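## Task

Place the red wire on the table so that it lies on its own, at least a hand's width away from every other wire. No part of any wire may hang over the table edge, or the task can fail.

## Robot and tools

Robot: two arms, left_arm and right_arm, each ending in a two-finger gripper. The fingers point along the gripper's +z axis and close along its y axis. The reported end_effector_position is the point between the finger pads, about 1 cm short of the tips. Bases stand at roughly y=+0.297 (left_arm) and y=-0.293 (right_arm), slightly rotated. Arm names are not the sides they appear on in images.

Frames: the scene frame has its origin at table-top height, midway between the arms, 5 to 10 cm in from the near table edge. +x points out over the table, +y toward left_arm, +z up. Reported hand positions (metres), quaternions (wxyz) and velocities are in the scene frame. Every offset you command is along the current Hand target's own axes, not the scene axes.

Row layout, shared by all motion tools: one row of 14 numbers, each in [-1, 1]. The first 7 are for left_arm: dx, dy, dz, rx, ry, rz, opening. The next 7 are the same for right_arm. Both arms' numbers must be present even when only one arm moves. dx..rz are an offset from the Hand target at the start of the call or action, not an absolute pose. 1.0 equals 0.6 m or 180 degrees. rx, ry, rz form a single rotation vector. Opening is absolute: +1 fully open (0.093 m), -1 closed. Sending all six pose numbers as 0 re-requests the current Hand target. To keep a gripper as it is, send its present opening again, because 0 is itself a command.

execute_actions(actions, cameras): actions is a list of actions. Each action is a table of up to 15 rows, each row one 1/30 s step. A short table repeats its last row until 15 steps are used. All rows in an action count from the action's starting Hand target. Repeating an offset therefore moves the arm further. Images come back only for an empty actions list or when cameras lists names, e.g. ["all"]. An empty list also reports the scene number and task.

move(target, speed, blend, opening_speed, grip_force, blocking, cameras): drives each gripper in a straight line toward target. target is one 14-number row or a list of up to 15 rows. Every row is an offset from the Hand targets at the move's start, not from the previous row. speed is in m/s, 0.002 to 2.9, default 0.25, and turning is capped at twice that in rad/s. blend is in metres and rounds corners; the default 0 stops at each target. opening_speed is the finger rate per second on the -1..1 scale, at least 0.2. grip_force is the force per finger pad in newtons, 10 to 50, and it persists; low values close slowly. blocking=false returns after about 0.5 s while the motion continues. Moves are capped at 10 s and do not avoid obstacles or the other arm. Faster moves lag and stray more and hit harder. Avoid paths passing near an arm's own base. The result adds a move: line with the ending: done (within 10 mm and 2 degrees), off_target, moving, held or fault. It may also list limits=paced (pose clipped) or limits=held (steps withheld). done does not mean free of contact.

wait(seconds 0..10, cameras) lets time pass holding commands. stop(cameras) brakes a running move. zoom_image(camera, region [x0,y0,x1,y1], at most 504x504 px) enlarges part of the latest image. Camera names: cam_head_left, cam_head_right, cam_high, cam_low, cam_left_wrist, cam_right_wrist, each 896x504. finished_scene(scene) ends the scene irrevocably. Scene 1 is practice; scene 2 counts.

Reading results: Hand target is the last commanded pose after clipping, and it is the base for the next offsets. Grippers often settle short of it; send the missing distance as a new offset. Orientation commands are clipped to 40 degrees from the measured orientation each step. Check the position and tilt after every move, since friction and weight can sag or twist the hand. grip_measured runs +1 open to -1 closed. Pads meet at about -0.94; each millimetre of object width adds about 0.0208. To hold, keep sending the closing value. To release, send a value well above the object's width reading. Joint positions end with the finger gap in metres. Torque readings include arm weight and are offset and noisy. Motor heat appears as MOTOR HOT at 75 °C. At 90 °C a fault folds that arm for the rest of the scene, so avoid long stretched holds or pushing against things.

Cautions: don't drop wires or release them while moving. Don't let any wire go off or over the table edge. Don't slam into the table, the bar, plate or rail behind it, or the other arm. Never let the two grippers or wrist cameras touch, and never grip the other arm's fingers. Approach contact slowly and don't aim far past a surface. To end a push, command the target back above the gripper. Objects may be nudged occasionally, so re-check before finishing. Time spent thinking lets the scene run on.

Each tool is called after "Emit:" in YAML: its name, and indented under it one key for each argument.

## Session

Emit:
execute_actions:
  actions: []

Scene clock: 0.00 s.
left_arm: end_effector_position=(+0.3004, +0.0606, +0.2430) grip_measured=-0.915 end_effector_quat_wxyz=(+0.484, +0.479, +0.609, -0.406) | right_arm: end_effector_position=(+0.3707, -0.2730, +0.4027) grip_measured=+1.000 end_effector_quat_wxyz=(+0.708, -0.019, +0.706, +0.019)
Joint positions: left_arm=[-0.353 1.43 0.892 0.055 1.007 0.371 0.001] | right_arm=[0 1.047 1.047 0 0 0 0.093]
Joint velocities: within noise
Joint torques (N m): no reading
Motor temperatures (°C): left_arm=[26 30 32 29 28 25 26] | right_arm=[27 39 32 27 27 24 29]
Heat: left arm: 32 °C; right arm: 39 °C.
Hand target: left_arm +0.3013, +0.0597, +0.2523; +0.495, +0.483, +0.600, -0.403 | right_arm +0.3699, -0.2731, +0.4044; +0.708, -0.019, +0.706, +0.019
Tool commands: left_gripper/opening=-0.921875 right_gripper/opening=+1.0

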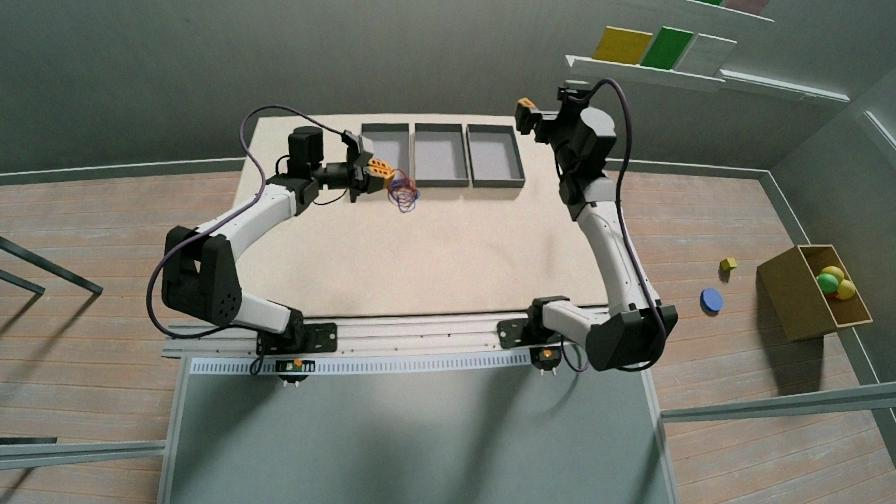

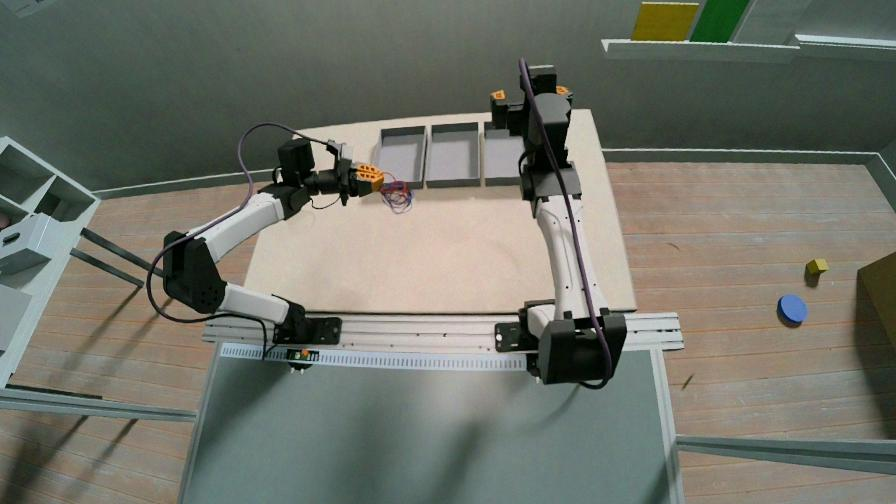

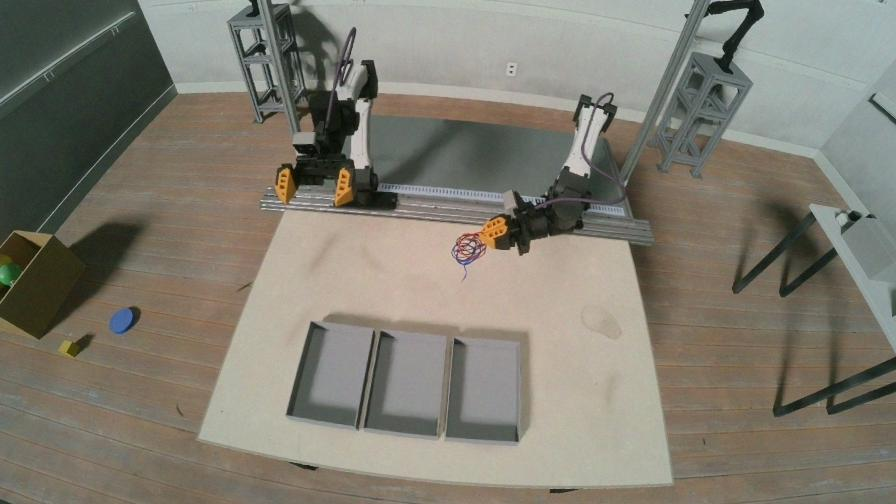

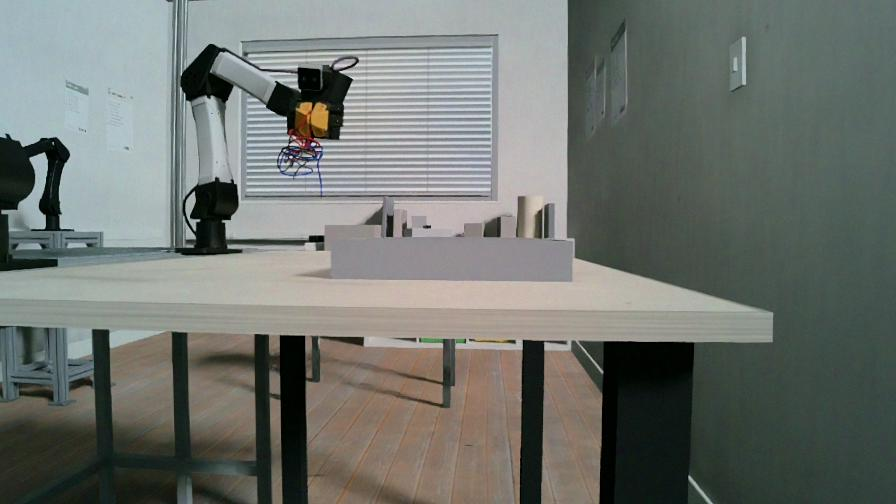

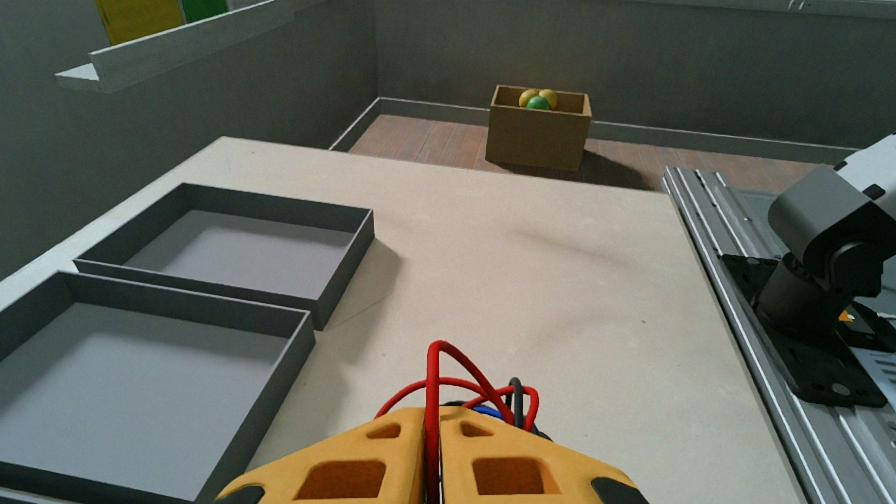

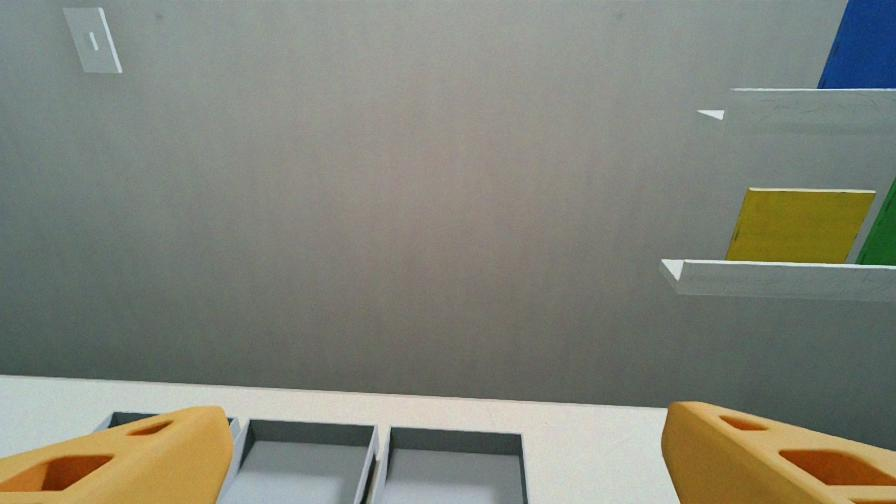

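Emit:
zoom_image:
  camera: "cam_low"
  region: [250, 80, 370, 210]

Emit:
zoom_image:
  camera: "cam_high"
  region: [420, 190, 540, 290]

Emit:
zoom_image:
  camera: "cam_head_left"
  region: [340, 140, 440, 230]

Emit:
zoom_image:
  camera: "cam_left_wrist"
  region: [340, 320, 600, 504]

Scaled by 3.877 from the camera's 896x504 image, which has a finer 1280x720 frame.

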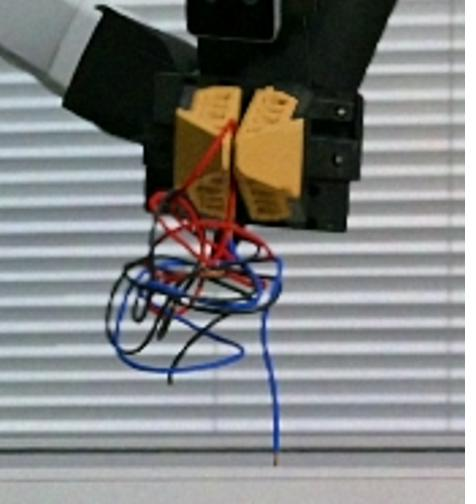

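Scaled by 4.200 from the camera's 896x504 image, which has a finer 1280x720 frame.

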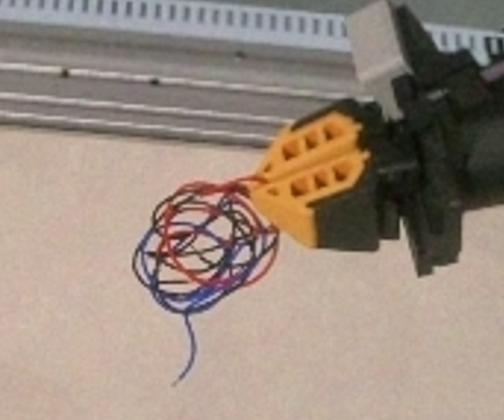

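Scaled by 5.040 from the camera's 896x504 image, which has a finer 1280x720 frame.

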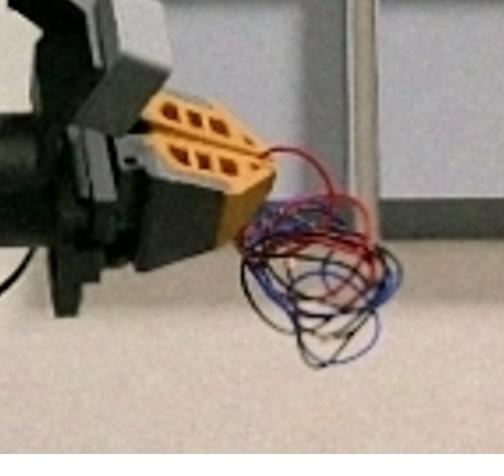

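Scaled by 1.938 from the camera's 896x504 image, which has a finer 1280x720 frame.

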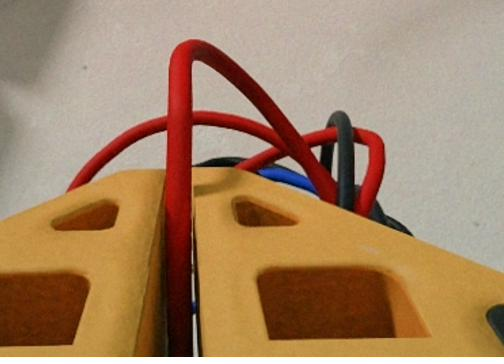

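Emit:
move:
  target: [-0.1,0,0,0,0,0,-0.921875,0.307,0.15,-0.1,-0.5,0,0,0]
  speed: 0.3
  cameras: ["all"]

Scene clock: 22.23 s.
left_arm: end_effector_position=(+0.3048, +0.0513, +0.2910) grip_measured=-0.915 end_effector_quat_wxyz=(+0.477, +0.478, +0.614, -0.409) | right_arm: end_effector_position=(+0.3095, -0.1886, +0.2260) grip_measured=+0.001 end_effector_quat_wxyz=(+0.553, -0.440, +0.554, +0.439)
Joint positions: left_arm=[-0.384 1.43 1.09 -0.143 0.981 0.35 0.001] | right_arm=[-0.267 1.482 0.67 0.622 -1.555 -0.187 0.045]
Joint torques (N m): left_arm=[-0.98 -6.34 8.9 1.99 0.17 -0.11] | right_arm=[0.98 -5.71 4.48 1.53 -0.32 -0.09]
Motor temperatures (°C): left_arm=[26 34 36 32 28 25 26] | right_arm=[27 40 36 33 27 24 29]
Heat: left arm: 36 °C; right arm: 40 °C.
Hand target: left_arm +0.3038, +0.0488, +0.3112; +0.495, +0.483, +0.600, -0.403 | right_arm +0.3058, -0.1862, +0.2200; +0.487, -0.514, +0.486, +0.512
Off the commanded pose: left_arm 0.020 m, 3 deg | right_arm 0.007 m, 16 deg.
joint sent to its limit (right arm) — joint 5 (wrist yaw), lower limit. The joint targets are off in orientation, not in position.
move: off_target (left_arm, right_arm)

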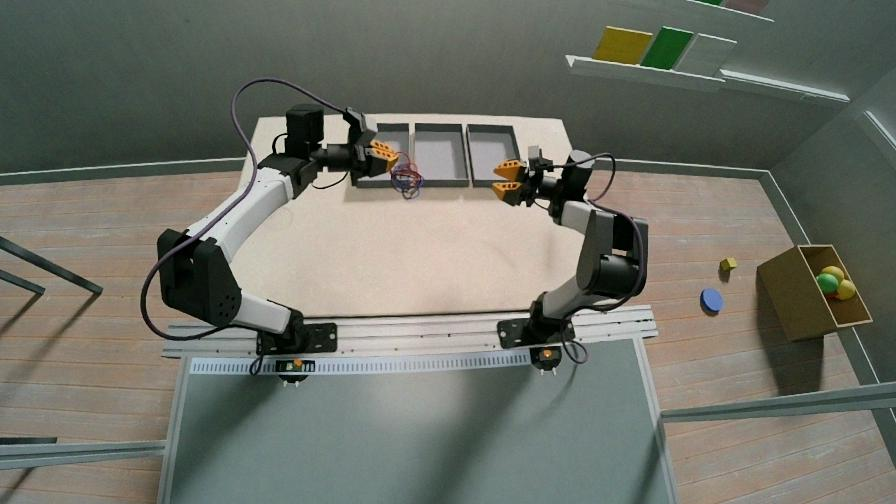

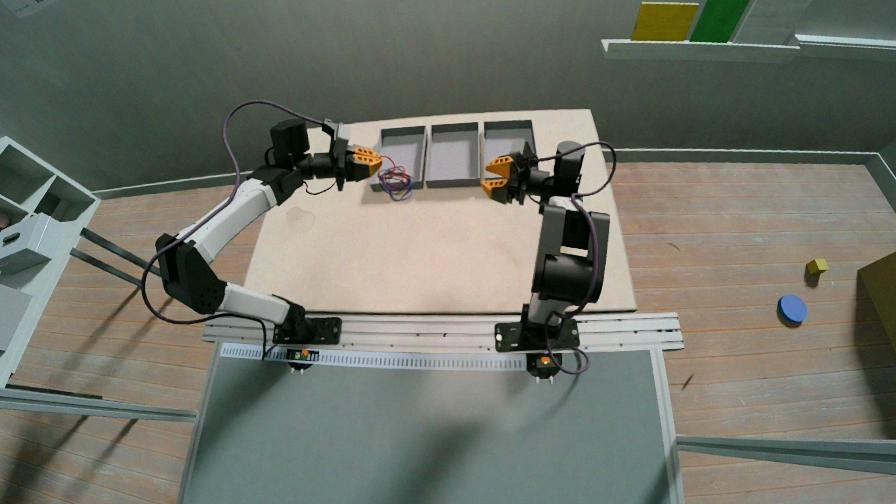

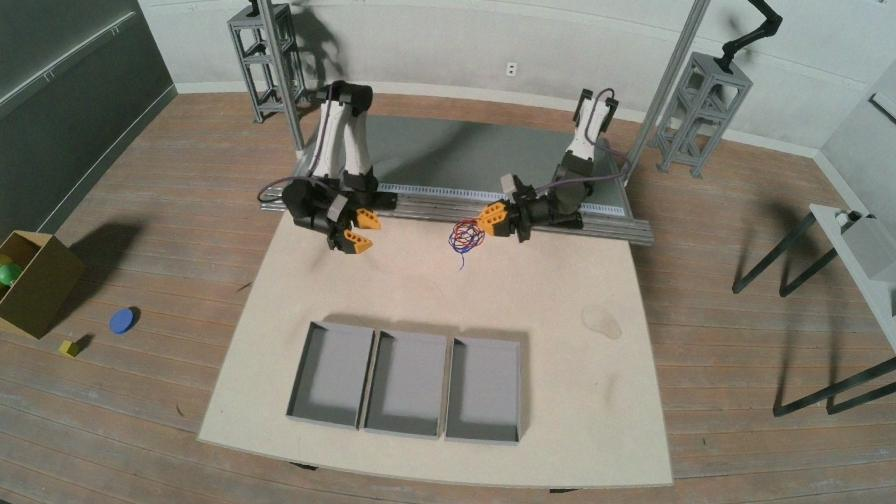

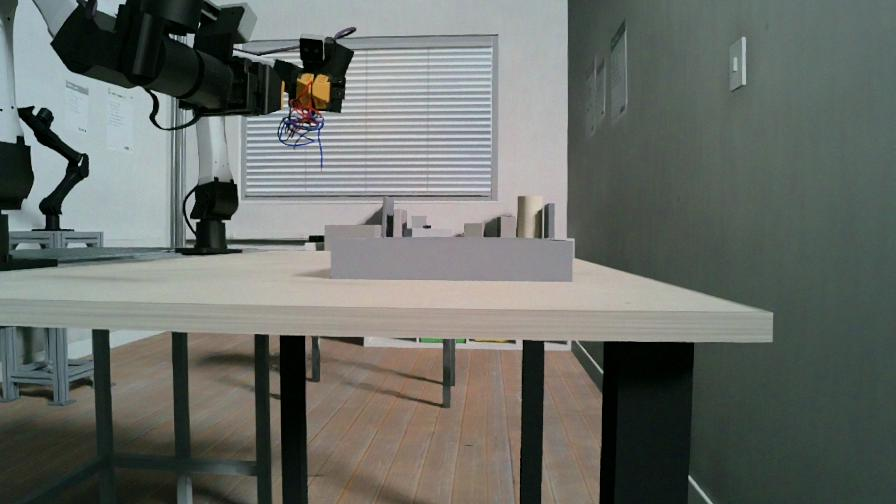

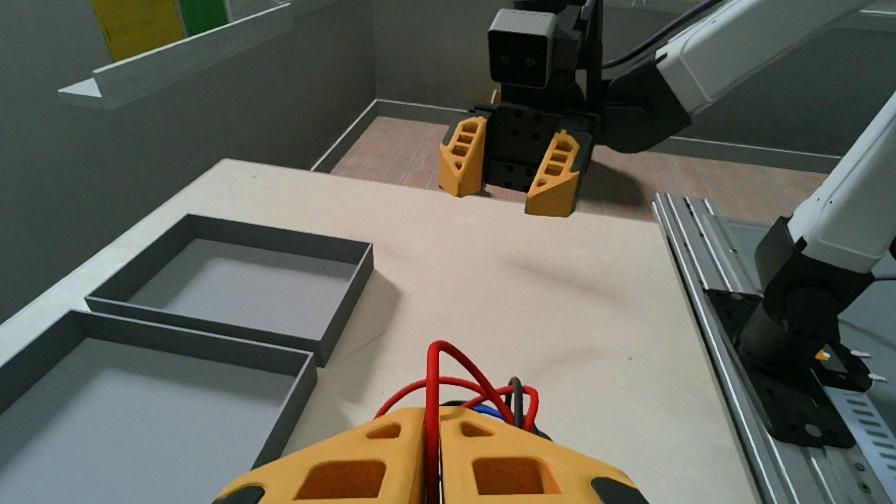

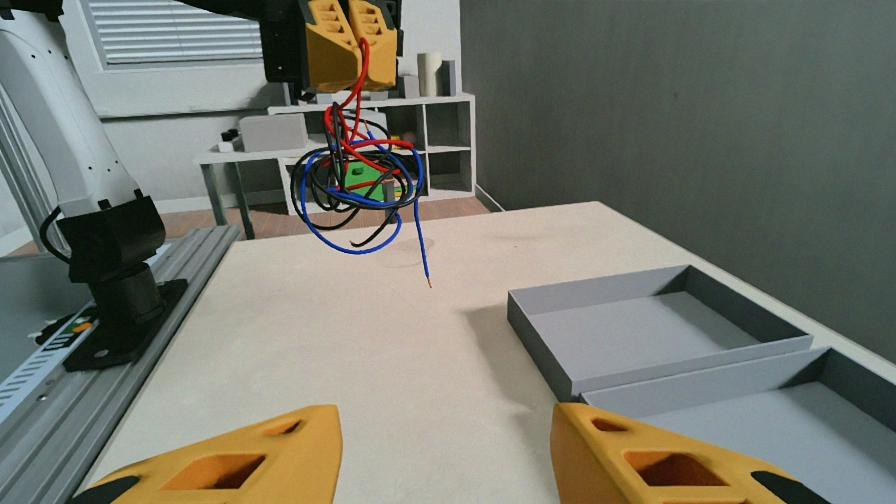

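Emit:
move:
  target: [0,0,0,0,0,0,-0.921875,0.117,-0.01,0.1,0.085,0,0,0.3]
  speed: 0.25
  cameras: ["cam_right_wrist","cam_low","cam_high","cam_left_wrist"]

Scene clock: 40.63 s.
left_arm: end_effector_position=(+0.3049, +0.0514, +0.2910) grip_measured=-0.915 end_effector_quat_wxyz=(+0.477, +0.478, +0.614, -0.408) | right_arm: end_effector_position=(+0.3093, -0.1278, +0.1565) grip_measured=+0.299 end_effector_quat_wxyz=(+0.556, -0.454, +0.541, +0.438)
Joint positions: left_arm=[-0.384 1.43 1.09 -0.143 0.981 0.35 0.001] | right_arm=[-0.053 1.779 0.51 1.272 -1.367 -0.025 0.06]
Joint torques (N m): left_arm=[-0.94 -6.34 8.96 1.97 0.18 -0.11] | right_arm=[1.17 -6.67 2.93 1.67 0.17 0.16]
Heat: left arm: 37 °C; right arm: 41 °C.
Hand target: left_arm +0.3039, +0.0488, +0.3112; +0.495, +0.483, +0.600, -0.403 | right_arm +0.3087, -0.1259, +0.1499; +0.552, -0.444, +0.550, +0.443
Off the commanded pose: left_arm 0.020 m, 3 deg | right_arm 0.007 m, 2 deg.
move: off_target (left_arm)
Images, in order (width x height): cam_high 896x504, cam_low 896x504, cam_left_wrist 896x504, cam_right_wrist 896x504.

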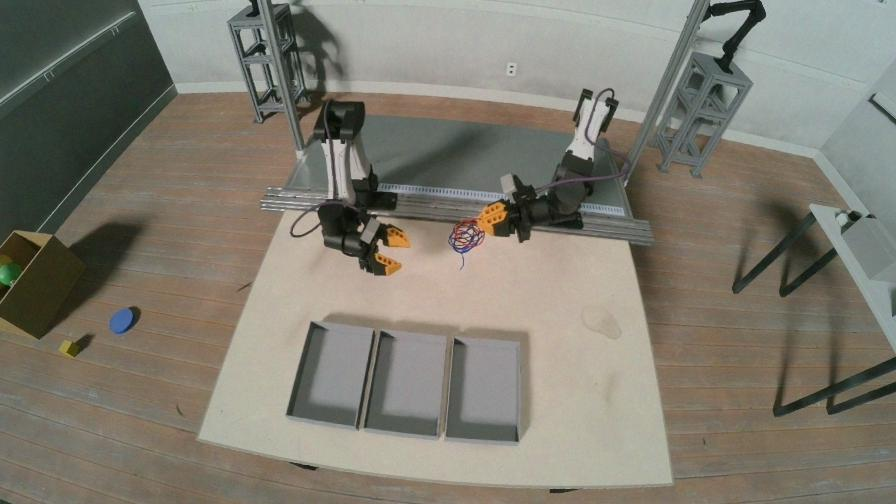

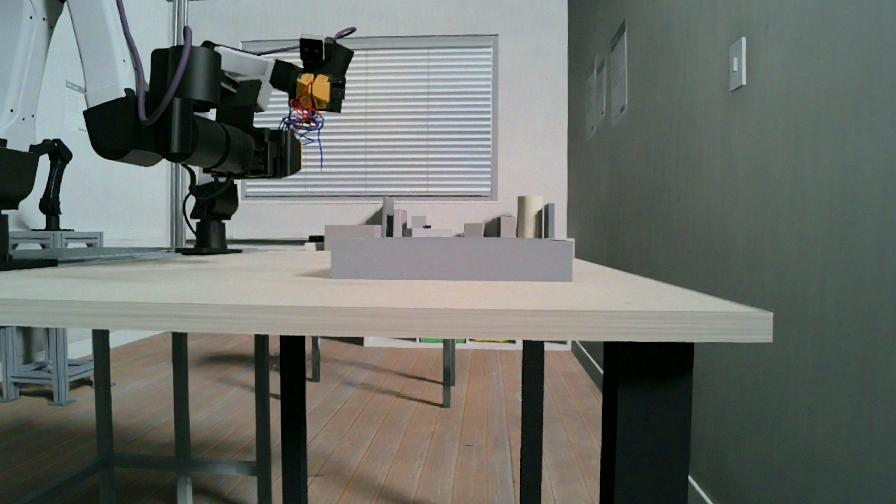

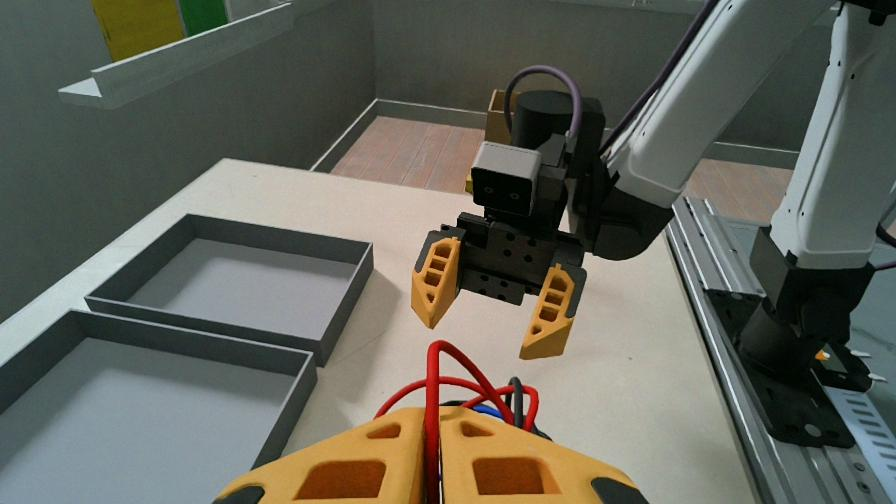

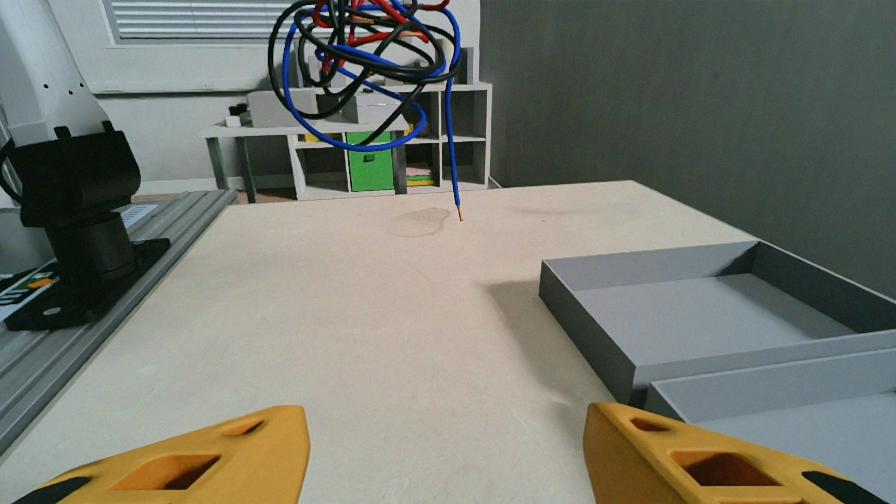

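Emit:
move:
  target: [0,0,0,0,0,0,-0.921875,-0.025,0.01,0.13,0,0,0,0.2]
  speed: 0.15
  cameras: ["cam_right_wrist","cam_low","cam_high","cam_left_wrist"]

Scene clock: 47.10 s.
left_arm: end_effector_position=(+0.3049, +0.0514, +0.2910) grip_measured=-0.915 end_effector_quat_wxyz=(+0.477, +0.478, +0.614, -0.408) | right_arm: end_effector_position=(+0.3120, -0.0510, +0.1659) grip_measured=+0.201 end_effector_quat_wxyz=(+0.552, -0.450, +0.543, +0.444)
Joint positions: left_arm=[-0.384 1.43 1.09 -0.143 0.981 0.35 0.001] | right_arm=[0.213 1.779 0.574 1.211 -1.104 -0.006 0.055]
Joint torques (N m): left_arm=[-0.87 -6.37 8.96 1.95 0.17 -0.11] | right_arm=[0.77 -7.16 6.3 1.65 0.2 0.21]
Heat: left arm: 37 °C; right arm: 41 °C.
Hand target: left_arm +0.3039, +0.0488, +0.3112; +0.495, +0.483, +0.600, -0.403 | right_arm +0.3194, -0.0485, +0.1650; +0.552, -0.444, +0.550, +0.443
Off the commanded pose: left_arm 0.020 m, 3 deg | right_arm 0.008 m, 1 deg.
move: off_target (left_arm)
Images, in order (width x height): cam_high 896x504, cam_low 896x504, cam_left_wrist 896x504, cam_right_wrist 896x504.

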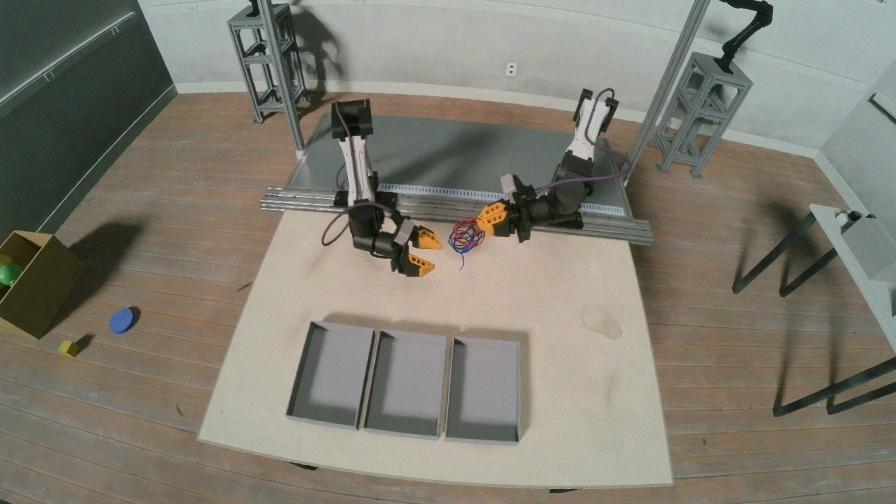

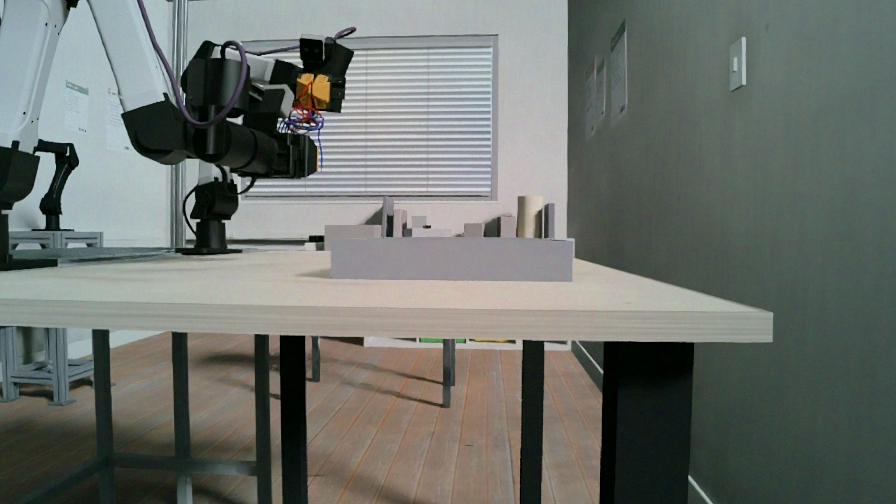

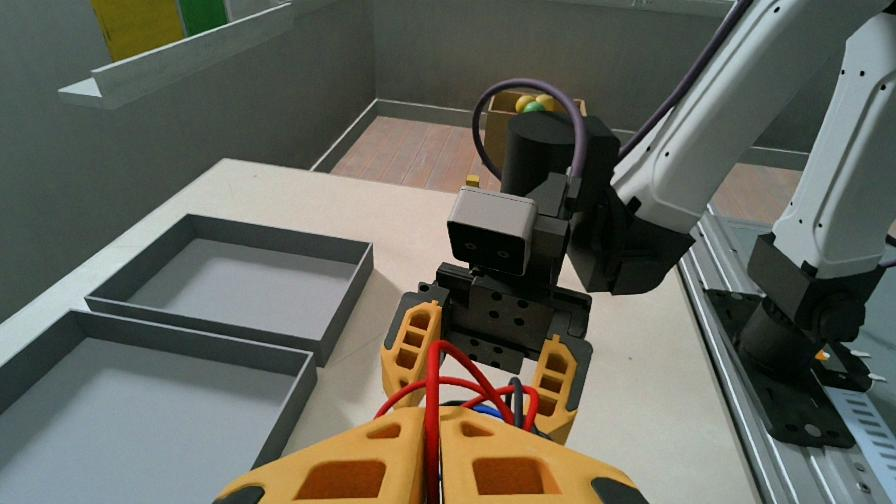

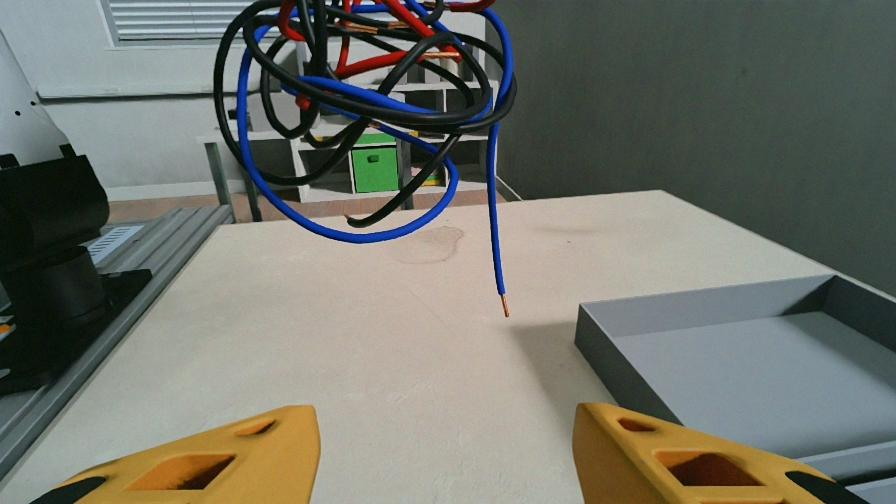

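Emit:
move:
  target: [0,0,0,0,0,0,-0.921875,0,-0.035,0.09,0,0,0,0.2]
  speed: 0.12
  cameras: ["cam_right_wrist","cam_low","cam_high"]

Emit:
zoom_image:
  camera: "cam_low"
  region: [250, 60, 370, 200]

Scene clock: 55.30 s.
left_arm: end_effector_position=(+0.3049, +0.0514, +0.2910) grip_measured=-0.915 end_effector_quat_wxyz=(+0.477, +0.478, +0.614, -0.408) | right_arm: end_effector_position=(+0.3445, -0.0037, +0.1668) grip_measured=+0.201 end_effector_quat_wxyz=(+0.552, -0.450, +0.543, +0.444)
Joint positions: left_arm=[-0.384 1.43 1.09 -0.143 0.981 0.35 0.001] | right_arm=[0.323 1.908 0.767 1.147 -0.994 -0.006 0.055]
Joint torques (N m): left_arm=[-0.9 -6.35 8.92 1.96 0.17 -0.11] | right_arm=[0.92 -8.76 6.53 1.78 0.17 0.19]
Heat: left arm: 38 °C; right arm: 42 °C.
Hand target: left_arm +0.3039, +0.0488, +0.3112; +0.495, +0.483, +0.600, -0.403 | right_arm +0.3514, -0.0001, +0.1652; +0.552, -0.444, +0.549, +0.443
Off the commanded pose: left_arm 0.020 m, 3 deg | right_arm 0.008 m, 1 deg.
move: off_target (left_arm)
Images, in order (width x height): cam_high 896x504, cam_low 896x504, cam_right_wrist 896x504.

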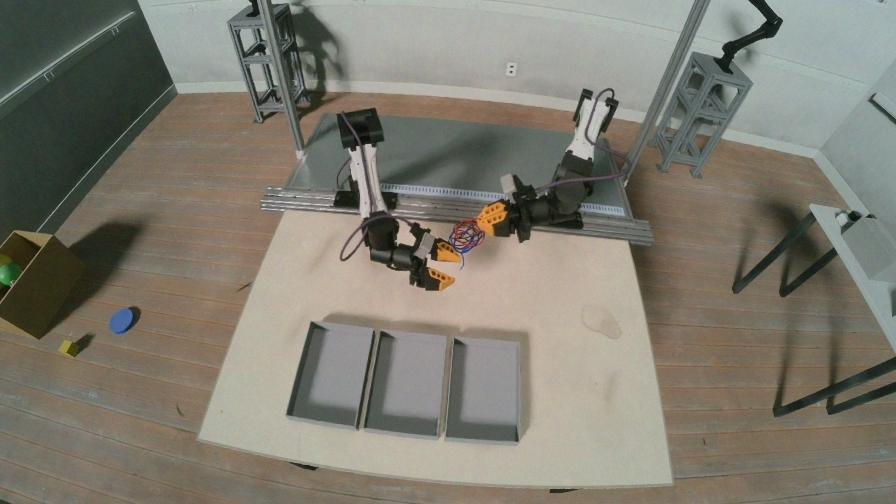

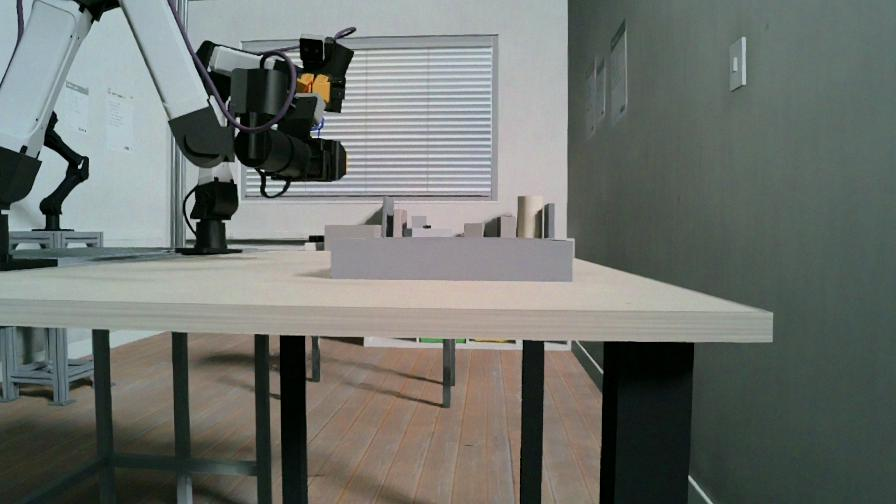

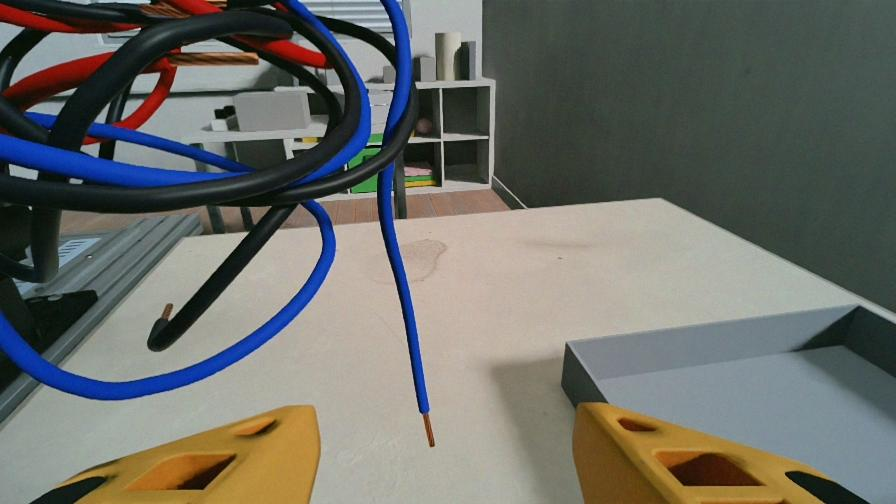

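Scaled by 3.600 from the camera's 896x504 image, which has a finer 1280x720 frame.

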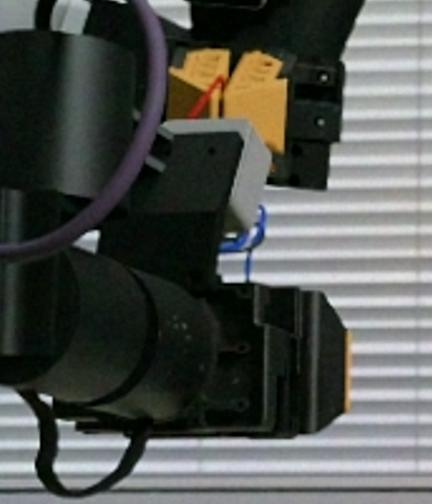

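Emit:
move:
  target:
    - [0,0,0,0,0,0,-0.921875,-0.02,0,0.045,0,0,0,0.2]
    - [0,0,0,0,0,0,-0.921875,-0.02,0,0.045,0,0,0,-1]
  speed: 0.1
  opening_speed: 0.7
  cameras: ["cam_right_wrist","cam_high"]

Emit:
zoom_image:
  camera: "cam_high"
  region: [400, 190, 540, 300]

Scene clock: 64.53 s.
left_arm: end_effector_position=(+0.3049, +0.0514, +0.2910) grip_measured=-0.915 end_effector_quat_wxyz=(+0.477, +0.478, +0.614, -0.408) | right_arm: end_effector_position=(+0.3505, +0.0221, +0.1783) grip_measured=-0.988 end_effector_quat_wxyz=(+0.552, -0.450, +0.544, +0.445)
Joint positions: left_arm=[-0.384 1.43 1.09 -0.143 0.981 0.35 0.001] | right_arm=[0.385 1.913 0.847 1.071 -0.931 -0.006 0]
Joint torques (N m): left_arm=[-0.98 -6.42 8.88 1.98 0.18 -0.11] | right_arm=[0.73 -9.18 6.93 1.79 0.11 0.22]
Heat: left arm: 38 °C; right arm: 42 °C.
Hand target: left_arm +0.3039, +0.0488, +0.3112; +0.495, +0.483, +0.600, -0.403 | right_arm +0.3570, +0.0263, +0.1772; +0.552, -0.444, +0.549, +0.443
Off the commanded pose: left_arm 0.020 m, 3 deg | right_arm 0.008 m, 1 deg.
move: off_target (left_arm)
Images, in order (width x height): cam_high 896x504, cam_right_wrist 896x504.

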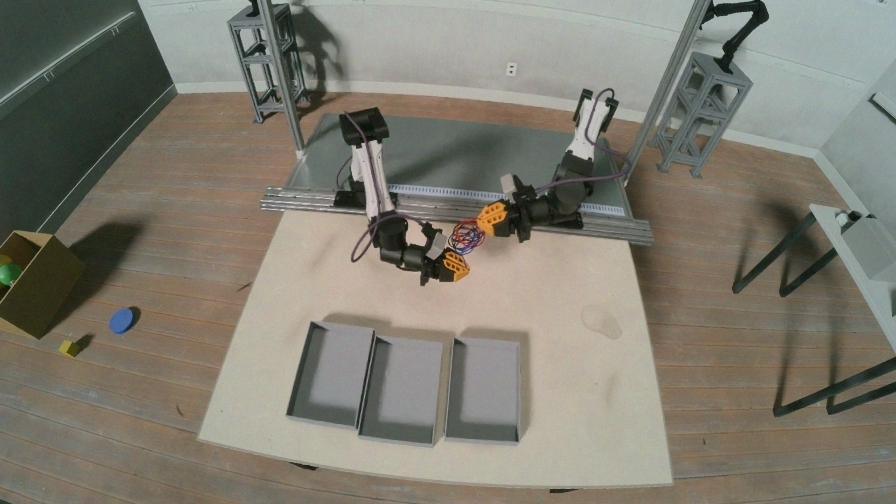

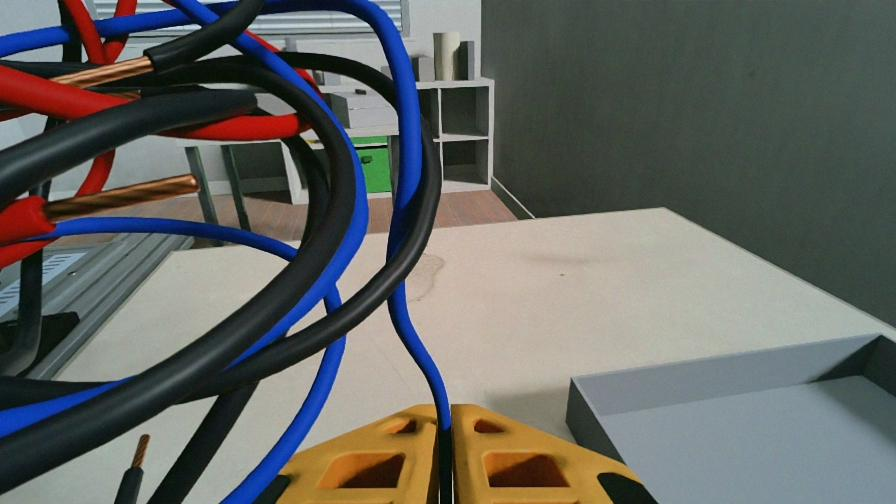

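Scaled by 3.600 from the camera's 896x504 image, which has a finer 1280x720 frame.

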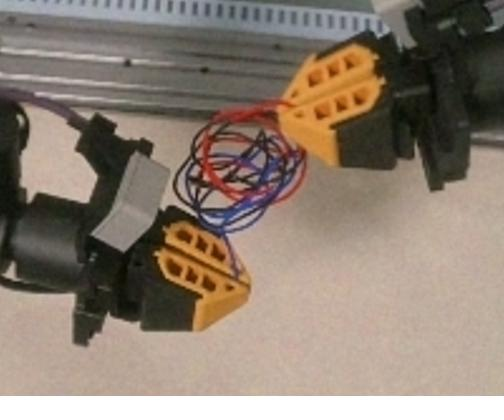

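Emit:
move:
  target: [0,0,0,0,0,0,-0.921875,0,-0.219,-0.206,0,0,0,-1]
  speed: 0.1
  cameras: ["cam_right_wrist","cam_high","cam_low","cam_head_right"]

Emit:
zoom_image:
  camera: "cam_high"
  region: [380, 190, 540, 310]

Emit:
zoom_image:
  camera: "cam_low"
  region: [240, 50, 440, 210]

Scene clock: 72.30 s.
left_arm: end_effector_position=(+0.3055, +0.0515, +0.2907) grip_measured=-0.915 end_effector_quat_wxyz=(+0.478, +0.477, +0.615, -0.407) | right_arm: end_effector_position=(+0.4546, -0.1213, +0.1798) grip_measured=-0.988 end_effector_quat_wxyz=(+0.556, -0.445, +0.548, +0.439)
Joint positions: left_arm=[-0.384 1.43 1.09 -0.143 0.977 0.35 0.001] | right_arm=[-0.036 2.106 1.164 0.952 -1.333 -0.001 0]
Joint torques (N m): left_arm=[-0.94 -6.35 8.91 1.98 0.23 -0.11] | right_arm=[-0.09 -11.36 7.19 1.55 -0.12 0.22]
Heat: left arm: 39 °C; right arm: 44 °C.
Hand target: left_arm +0.3039, +0.0488, +0.3112; +0.495, +0.483, +0.600, -0.403 | right_arm +0.4592, -0.1224, +0.1775; +0.552, -0.444, +0.549, +0.443
Off the commanded pose: left_arm 0.021 m, 3 deg | right_arm 0.005 m, 1 deg.
move: off_target (left_arm)
Images, in order (width x height): cam_head_right 896x504, cam_high 896x504, cam_low 896x504, cam_right_wrist 896x504.

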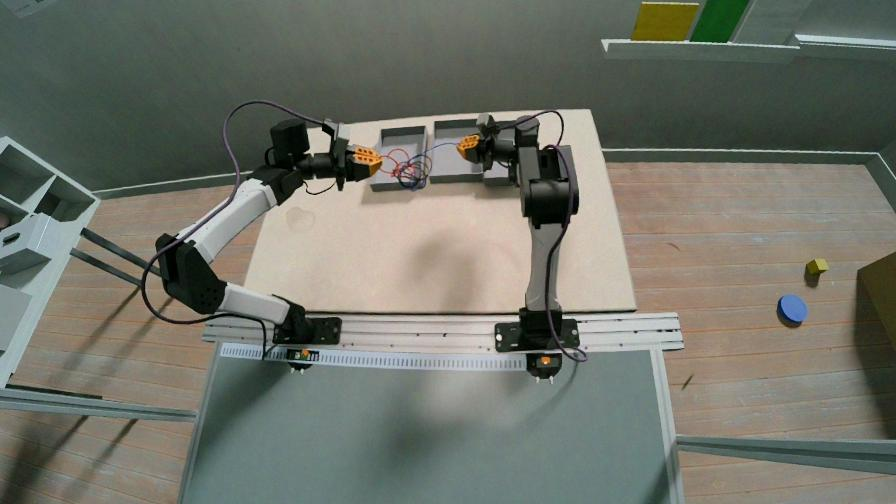

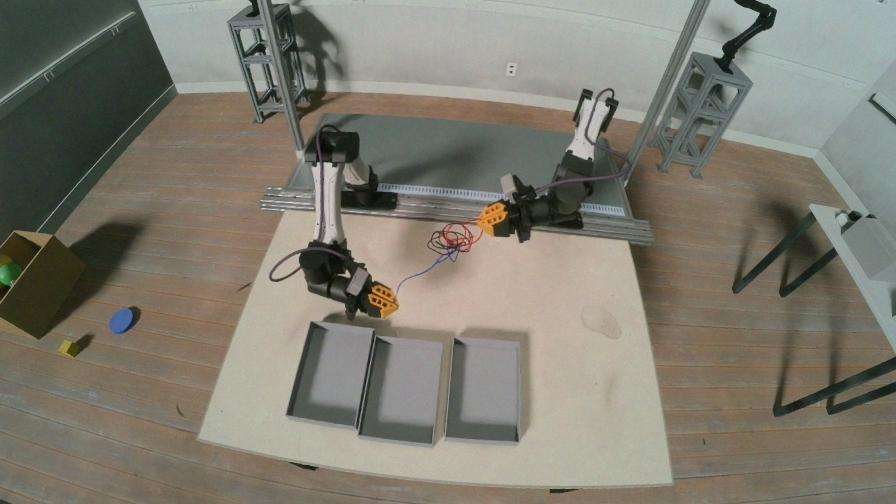

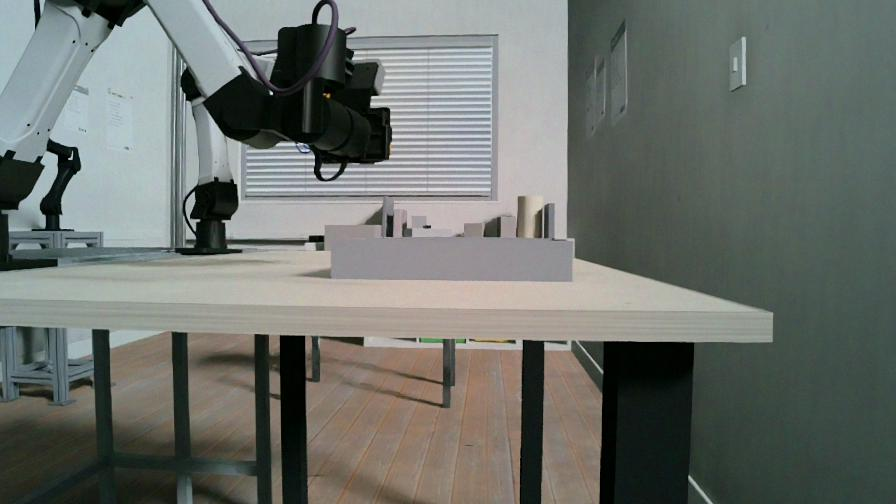

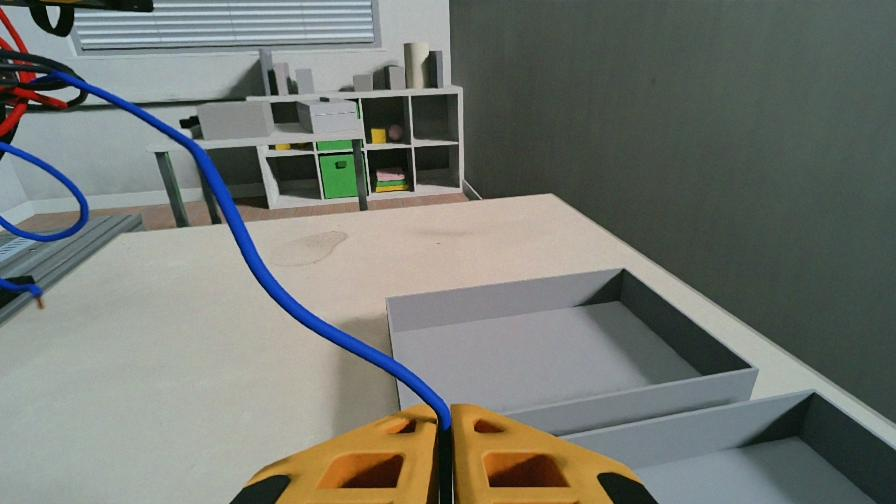

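Scaled by 3.150 from the camera's 896x504 image, which has a finer 1280x720 frame.

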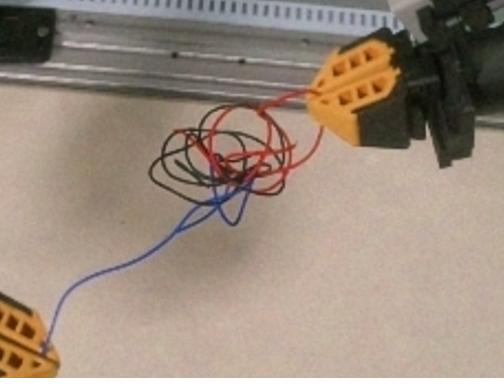

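Scaled by 2.520 from the camera's 896x504 image, which has a finer 1280x720 frame.

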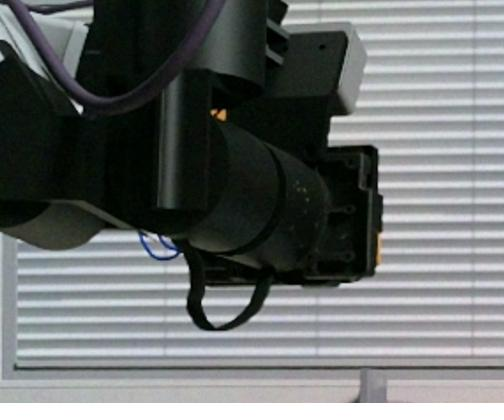

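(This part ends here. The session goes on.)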